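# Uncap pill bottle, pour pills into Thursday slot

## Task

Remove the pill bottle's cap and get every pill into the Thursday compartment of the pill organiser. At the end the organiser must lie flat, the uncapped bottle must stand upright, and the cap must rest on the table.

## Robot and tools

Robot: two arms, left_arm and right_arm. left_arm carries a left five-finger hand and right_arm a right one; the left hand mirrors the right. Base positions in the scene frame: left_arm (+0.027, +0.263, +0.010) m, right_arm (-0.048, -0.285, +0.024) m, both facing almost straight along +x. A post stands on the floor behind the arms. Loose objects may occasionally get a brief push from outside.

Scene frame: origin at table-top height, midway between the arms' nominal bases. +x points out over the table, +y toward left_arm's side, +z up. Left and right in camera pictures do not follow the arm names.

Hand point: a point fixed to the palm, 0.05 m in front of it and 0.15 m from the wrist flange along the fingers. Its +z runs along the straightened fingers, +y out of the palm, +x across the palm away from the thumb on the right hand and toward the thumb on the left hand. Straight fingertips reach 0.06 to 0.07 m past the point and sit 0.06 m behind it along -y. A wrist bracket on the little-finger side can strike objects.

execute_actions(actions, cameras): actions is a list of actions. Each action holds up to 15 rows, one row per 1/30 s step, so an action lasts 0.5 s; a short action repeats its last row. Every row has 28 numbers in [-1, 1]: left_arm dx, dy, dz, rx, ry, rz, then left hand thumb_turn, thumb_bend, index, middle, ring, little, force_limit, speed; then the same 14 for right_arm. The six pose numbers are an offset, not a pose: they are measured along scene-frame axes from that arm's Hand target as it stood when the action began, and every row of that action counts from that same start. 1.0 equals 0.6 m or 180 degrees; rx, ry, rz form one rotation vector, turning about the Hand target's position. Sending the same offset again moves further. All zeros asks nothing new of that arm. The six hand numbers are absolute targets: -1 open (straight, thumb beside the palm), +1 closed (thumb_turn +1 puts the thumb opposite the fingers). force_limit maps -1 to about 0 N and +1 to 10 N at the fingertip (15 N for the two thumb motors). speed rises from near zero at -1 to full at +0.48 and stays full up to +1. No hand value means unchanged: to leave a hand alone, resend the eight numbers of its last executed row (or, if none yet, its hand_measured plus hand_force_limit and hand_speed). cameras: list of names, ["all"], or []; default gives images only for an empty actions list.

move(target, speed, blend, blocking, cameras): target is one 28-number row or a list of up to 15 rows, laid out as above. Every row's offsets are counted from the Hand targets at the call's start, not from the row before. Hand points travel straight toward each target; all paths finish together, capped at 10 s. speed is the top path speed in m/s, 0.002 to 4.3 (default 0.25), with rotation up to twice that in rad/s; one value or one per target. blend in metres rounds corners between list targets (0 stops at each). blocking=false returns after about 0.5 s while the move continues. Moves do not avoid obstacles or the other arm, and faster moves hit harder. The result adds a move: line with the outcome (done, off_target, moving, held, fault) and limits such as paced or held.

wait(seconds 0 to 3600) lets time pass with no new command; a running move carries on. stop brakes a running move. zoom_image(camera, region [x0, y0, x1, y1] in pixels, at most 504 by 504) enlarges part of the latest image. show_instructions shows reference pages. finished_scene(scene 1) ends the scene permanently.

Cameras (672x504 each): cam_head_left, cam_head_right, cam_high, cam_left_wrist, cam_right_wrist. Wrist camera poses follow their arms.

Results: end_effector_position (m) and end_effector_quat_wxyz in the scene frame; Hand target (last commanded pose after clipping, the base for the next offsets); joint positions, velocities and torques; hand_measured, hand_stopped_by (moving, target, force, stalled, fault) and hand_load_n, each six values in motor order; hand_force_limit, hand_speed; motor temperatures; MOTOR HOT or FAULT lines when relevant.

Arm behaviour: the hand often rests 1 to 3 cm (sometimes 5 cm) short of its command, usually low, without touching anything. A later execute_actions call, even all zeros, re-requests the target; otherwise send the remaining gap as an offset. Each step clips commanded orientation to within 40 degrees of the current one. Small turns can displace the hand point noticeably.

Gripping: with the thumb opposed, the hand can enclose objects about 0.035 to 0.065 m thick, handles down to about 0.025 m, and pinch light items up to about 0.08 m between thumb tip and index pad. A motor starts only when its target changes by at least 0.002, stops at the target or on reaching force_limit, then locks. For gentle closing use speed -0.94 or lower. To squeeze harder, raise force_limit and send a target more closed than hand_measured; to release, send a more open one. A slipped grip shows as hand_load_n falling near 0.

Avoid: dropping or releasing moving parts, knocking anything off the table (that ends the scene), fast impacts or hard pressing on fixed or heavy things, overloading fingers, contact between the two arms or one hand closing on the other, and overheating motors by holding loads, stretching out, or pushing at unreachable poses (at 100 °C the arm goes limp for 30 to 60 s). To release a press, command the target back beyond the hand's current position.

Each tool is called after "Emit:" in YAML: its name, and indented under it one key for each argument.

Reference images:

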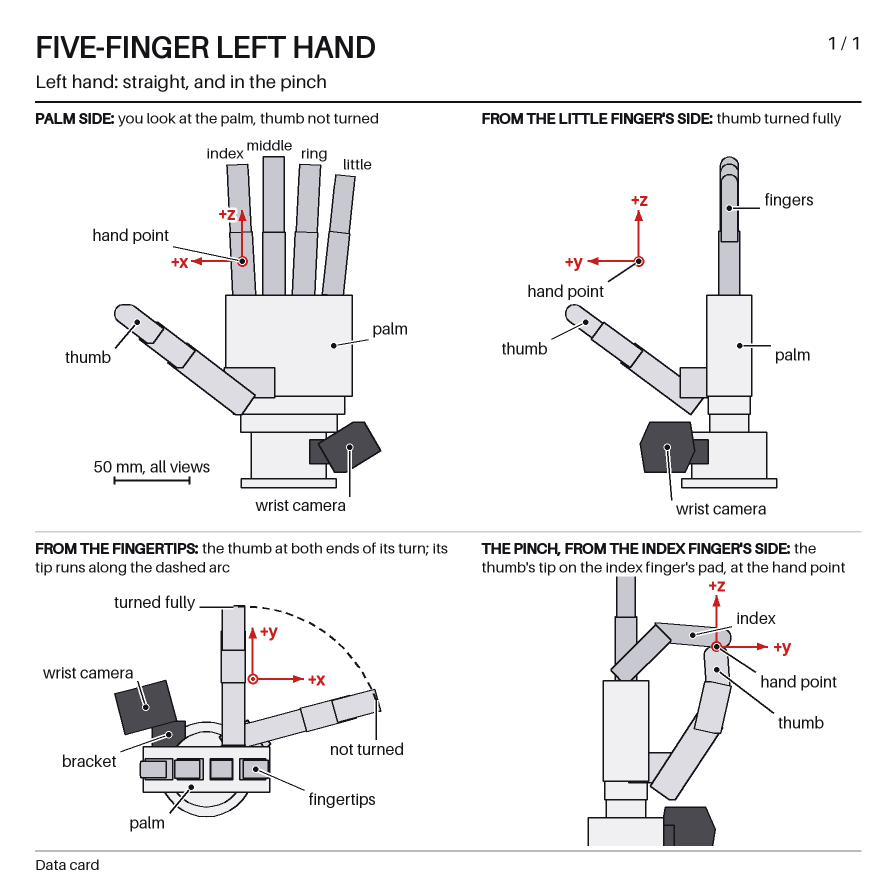

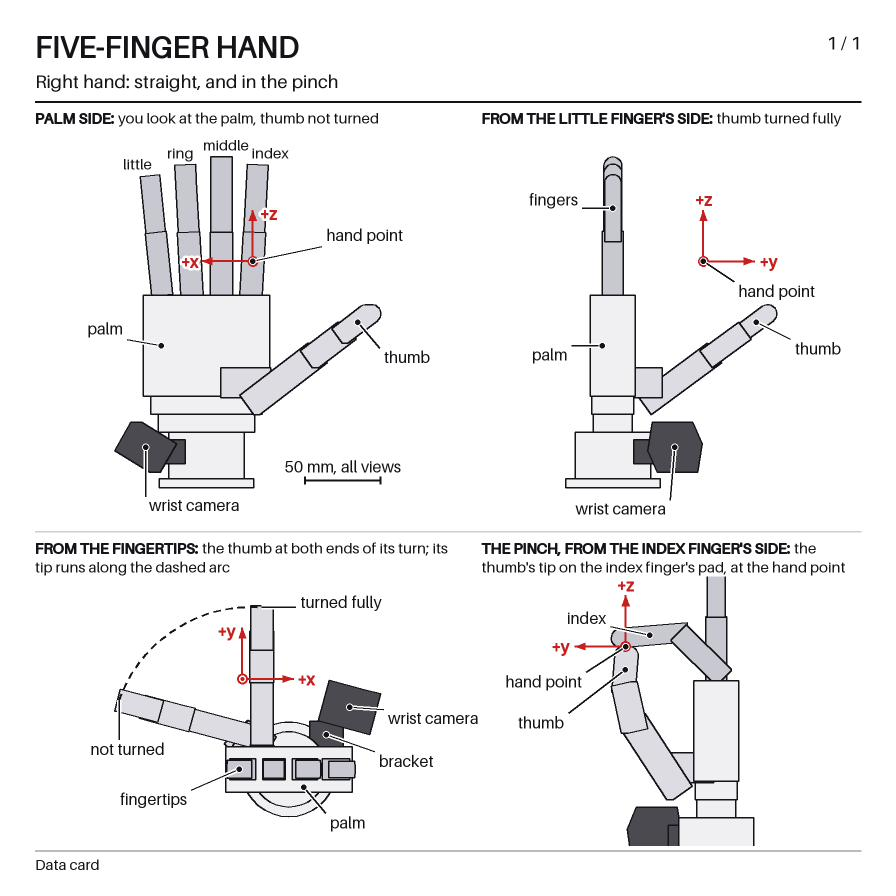

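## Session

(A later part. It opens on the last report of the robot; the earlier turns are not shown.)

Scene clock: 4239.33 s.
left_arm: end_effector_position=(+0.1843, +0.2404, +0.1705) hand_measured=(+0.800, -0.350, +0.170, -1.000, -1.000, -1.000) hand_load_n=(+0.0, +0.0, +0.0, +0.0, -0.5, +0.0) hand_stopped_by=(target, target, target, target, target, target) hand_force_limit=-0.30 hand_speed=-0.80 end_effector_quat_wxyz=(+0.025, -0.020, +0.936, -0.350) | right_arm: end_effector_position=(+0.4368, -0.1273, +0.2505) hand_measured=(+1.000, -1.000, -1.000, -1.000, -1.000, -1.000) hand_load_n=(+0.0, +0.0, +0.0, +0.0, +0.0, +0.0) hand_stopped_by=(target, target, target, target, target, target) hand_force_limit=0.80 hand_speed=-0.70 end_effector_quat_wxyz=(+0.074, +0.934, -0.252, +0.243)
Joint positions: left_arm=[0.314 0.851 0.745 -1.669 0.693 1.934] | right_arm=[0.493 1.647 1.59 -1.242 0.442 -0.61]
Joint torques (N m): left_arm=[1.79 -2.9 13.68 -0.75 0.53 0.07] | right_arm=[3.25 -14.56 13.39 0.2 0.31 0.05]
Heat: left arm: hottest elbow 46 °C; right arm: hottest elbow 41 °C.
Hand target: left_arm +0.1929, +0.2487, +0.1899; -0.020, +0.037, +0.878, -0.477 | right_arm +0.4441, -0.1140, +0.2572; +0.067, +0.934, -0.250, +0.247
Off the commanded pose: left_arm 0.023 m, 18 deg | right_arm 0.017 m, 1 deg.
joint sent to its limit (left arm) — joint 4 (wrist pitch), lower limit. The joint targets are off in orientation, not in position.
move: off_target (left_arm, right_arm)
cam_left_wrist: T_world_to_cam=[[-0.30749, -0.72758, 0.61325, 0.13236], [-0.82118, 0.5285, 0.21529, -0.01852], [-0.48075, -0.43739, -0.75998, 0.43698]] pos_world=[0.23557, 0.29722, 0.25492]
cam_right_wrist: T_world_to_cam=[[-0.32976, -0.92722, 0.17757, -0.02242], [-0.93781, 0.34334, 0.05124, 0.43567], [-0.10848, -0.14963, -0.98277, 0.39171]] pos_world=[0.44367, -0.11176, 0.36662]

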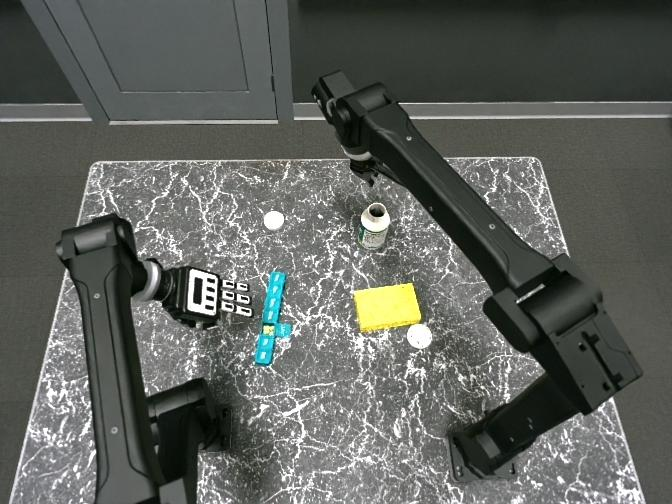

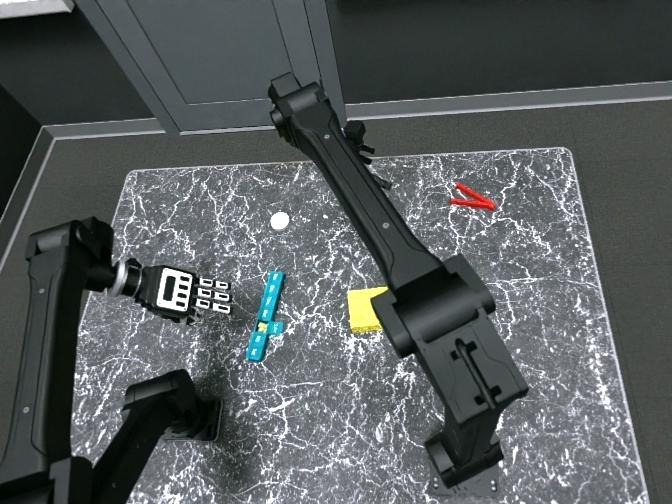

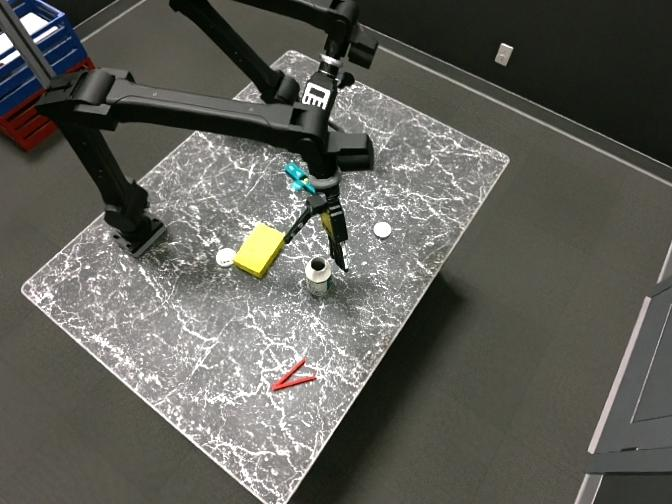

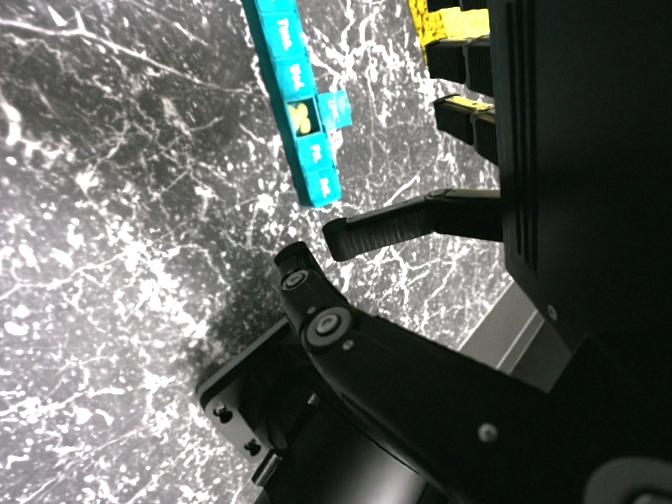

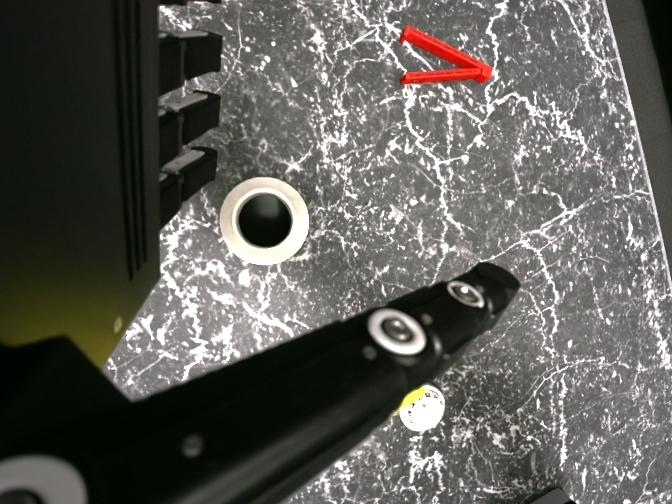

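Emit:
move:
  target:
    - [0,0,0,0,0,0,0.8,-0.35,0.17,-1,-1,-1,-0.3,-0.8,0,0,0.06,0,0,0,1,-1,-1,-1,-1,-1,0.8,-0.7]
    - [0.08,0.22,0.07,0,0,0.18,0.8,-0.35,0.17,-1,-1,-1,-0.3,-0.8,-0.245,-0.468,0.05,-0.1667,-0.2887,0,1,-1,-1,-1,-1,-1,0.8,-0.7]
  speed: 0.15
  blend: [0.02,0]
  cameras: ["all"]

Emit:
zoom_image:
  camera: "cam_high"
  region: [200, 140, 420, 320]

Emit:
zoom_image:
  camera: "cam_head_left"
  region: [230, 180, 430, 370]

Scene clock: 4253.47 s.
left_arm: end_effector_position=(+0.2352, +0.3679, +0.2151) hand_measured=(+0.800, -0.350, +0.170, -1.000, -1.000, -1.000) hand_load_n=(+0.0, +0.0, +0.0, +0.0, +0.0, +0.0) hand_stopped_by=(target, target, target, target, target, target) hand_force_limit=-0.30 hand_speed=-0.80 end_effector_quat_wxyz=(+0.153, -0.270, +0.876, -0.368) | right_arm: end_effector_position=(+0.2996, -0.3891, +0.2866) hand_measured=(+1.000, -1.000, -1.000, -1.000, -1.000, -1.000) hand_load_n=(+0.0, +0.0, +0.0, +0.0, +0.0, +0.0) hand_stopped_by=(target, target, target, target, target, target) hand_force_limit=0.80 hand_speed=-0.70 end_effector_quat_wxyz=(+0.178, +0.690, -0.180, +0.678)
Joint positions: left_arm=[0.86 1.045 0.95 -1.67 0.803 1.934] | right_arm=[0.204 0.711 0.362 0.327 0.718 -1.557]
Joint torques (N m): left_arm=[1.85 -4.13 13.75 -0.69 0.91 0.12] | right_arm=[0.73 -1.14 9.22 2.35 -0.1 -0.12]
Heat: left arm: hottest elbow 48 °C; right arm: hottest elbow 42 °C.
Hand target: left_arm +0.2410, +0.3806, +0.2320; +0.114, -0.209, +0.853, -0.464 | right_arm +0.2971, -0.3947, +0.2872; +0.183, +0.685, -0.184, +0.681
Off the commanded pose: left_arm 0.022 m, 14 deg | right_arm 0.006 m, 1 deg.
joint sent to its limit (left arm) — joint 4 (wrist pitch), lower limit. The joint targets are off in orientation, not in position.
move: off_target (left_arm)
cam_left_wrist: T_world_to_cam=[[0.07427, -0.73962, 0.66891, 0.11607], [-0.99196, 0.01411, 0.12574, 0.1949], [-0.10244, -0.67288, -0.73263, 0.54284]] pos_world=[0.24032, 0.44836, 0.29556]
cam_right_wrist: T_world_to_cam=[[-0.51438, -0.82242, 0.24297, -0.23946], [-0.55862, 0.10637, -0.82258, 0.43967], [0.65066, -0.55884, -0.51413, -0.14786]] pos_world=[0.21864, -0.32633, 0.34382]

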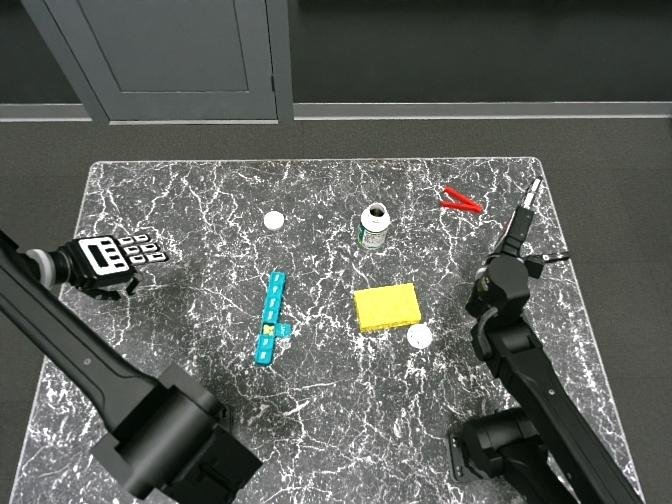

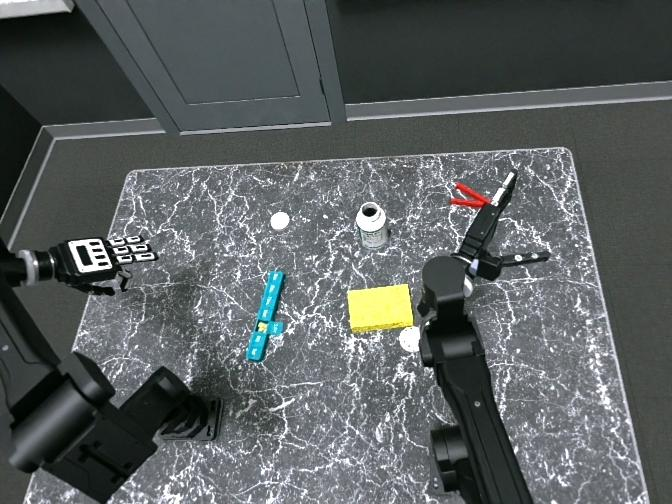

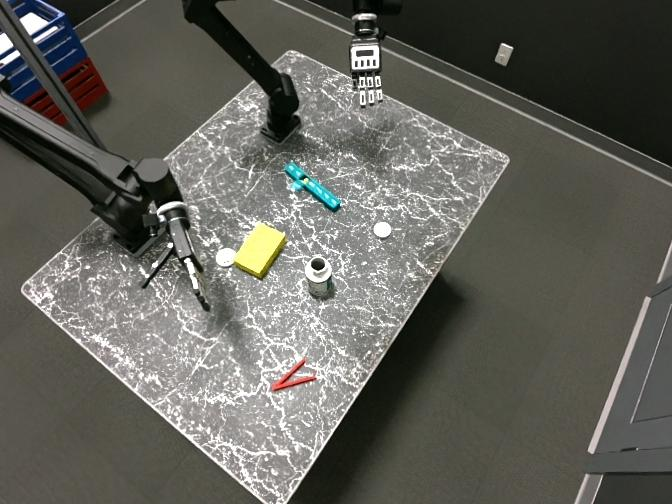

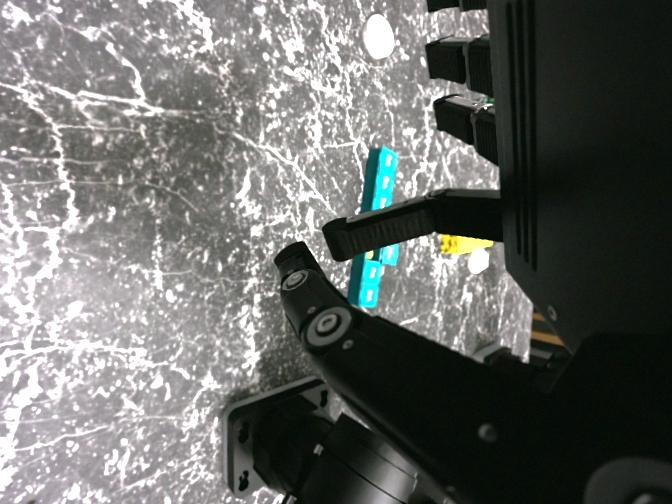

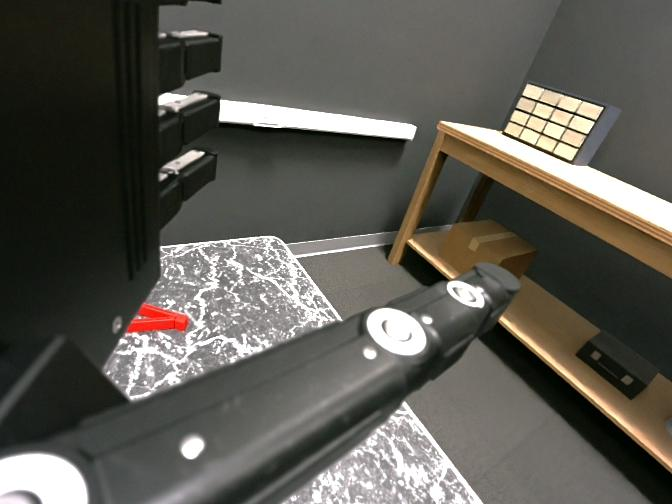

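Scaled by 2.291 from the camera's image (finer frame: 960x720).

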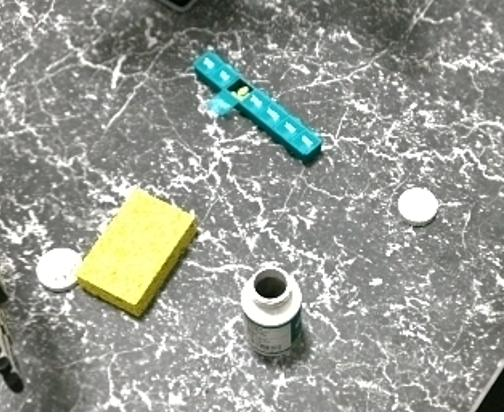

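Scaled by 2.520 from the camera's image (finer frame: 960x720).

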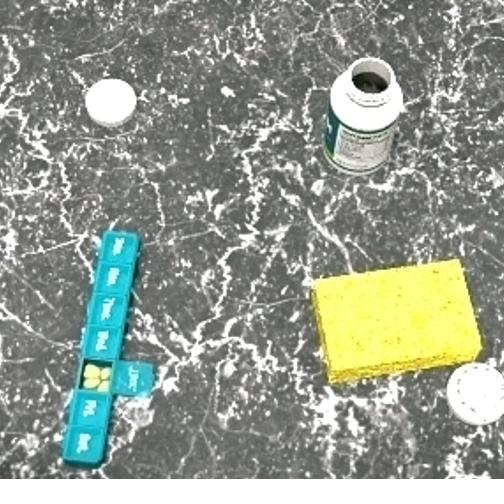

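Emit:
finished_scene:

The scene is finished: the task was done.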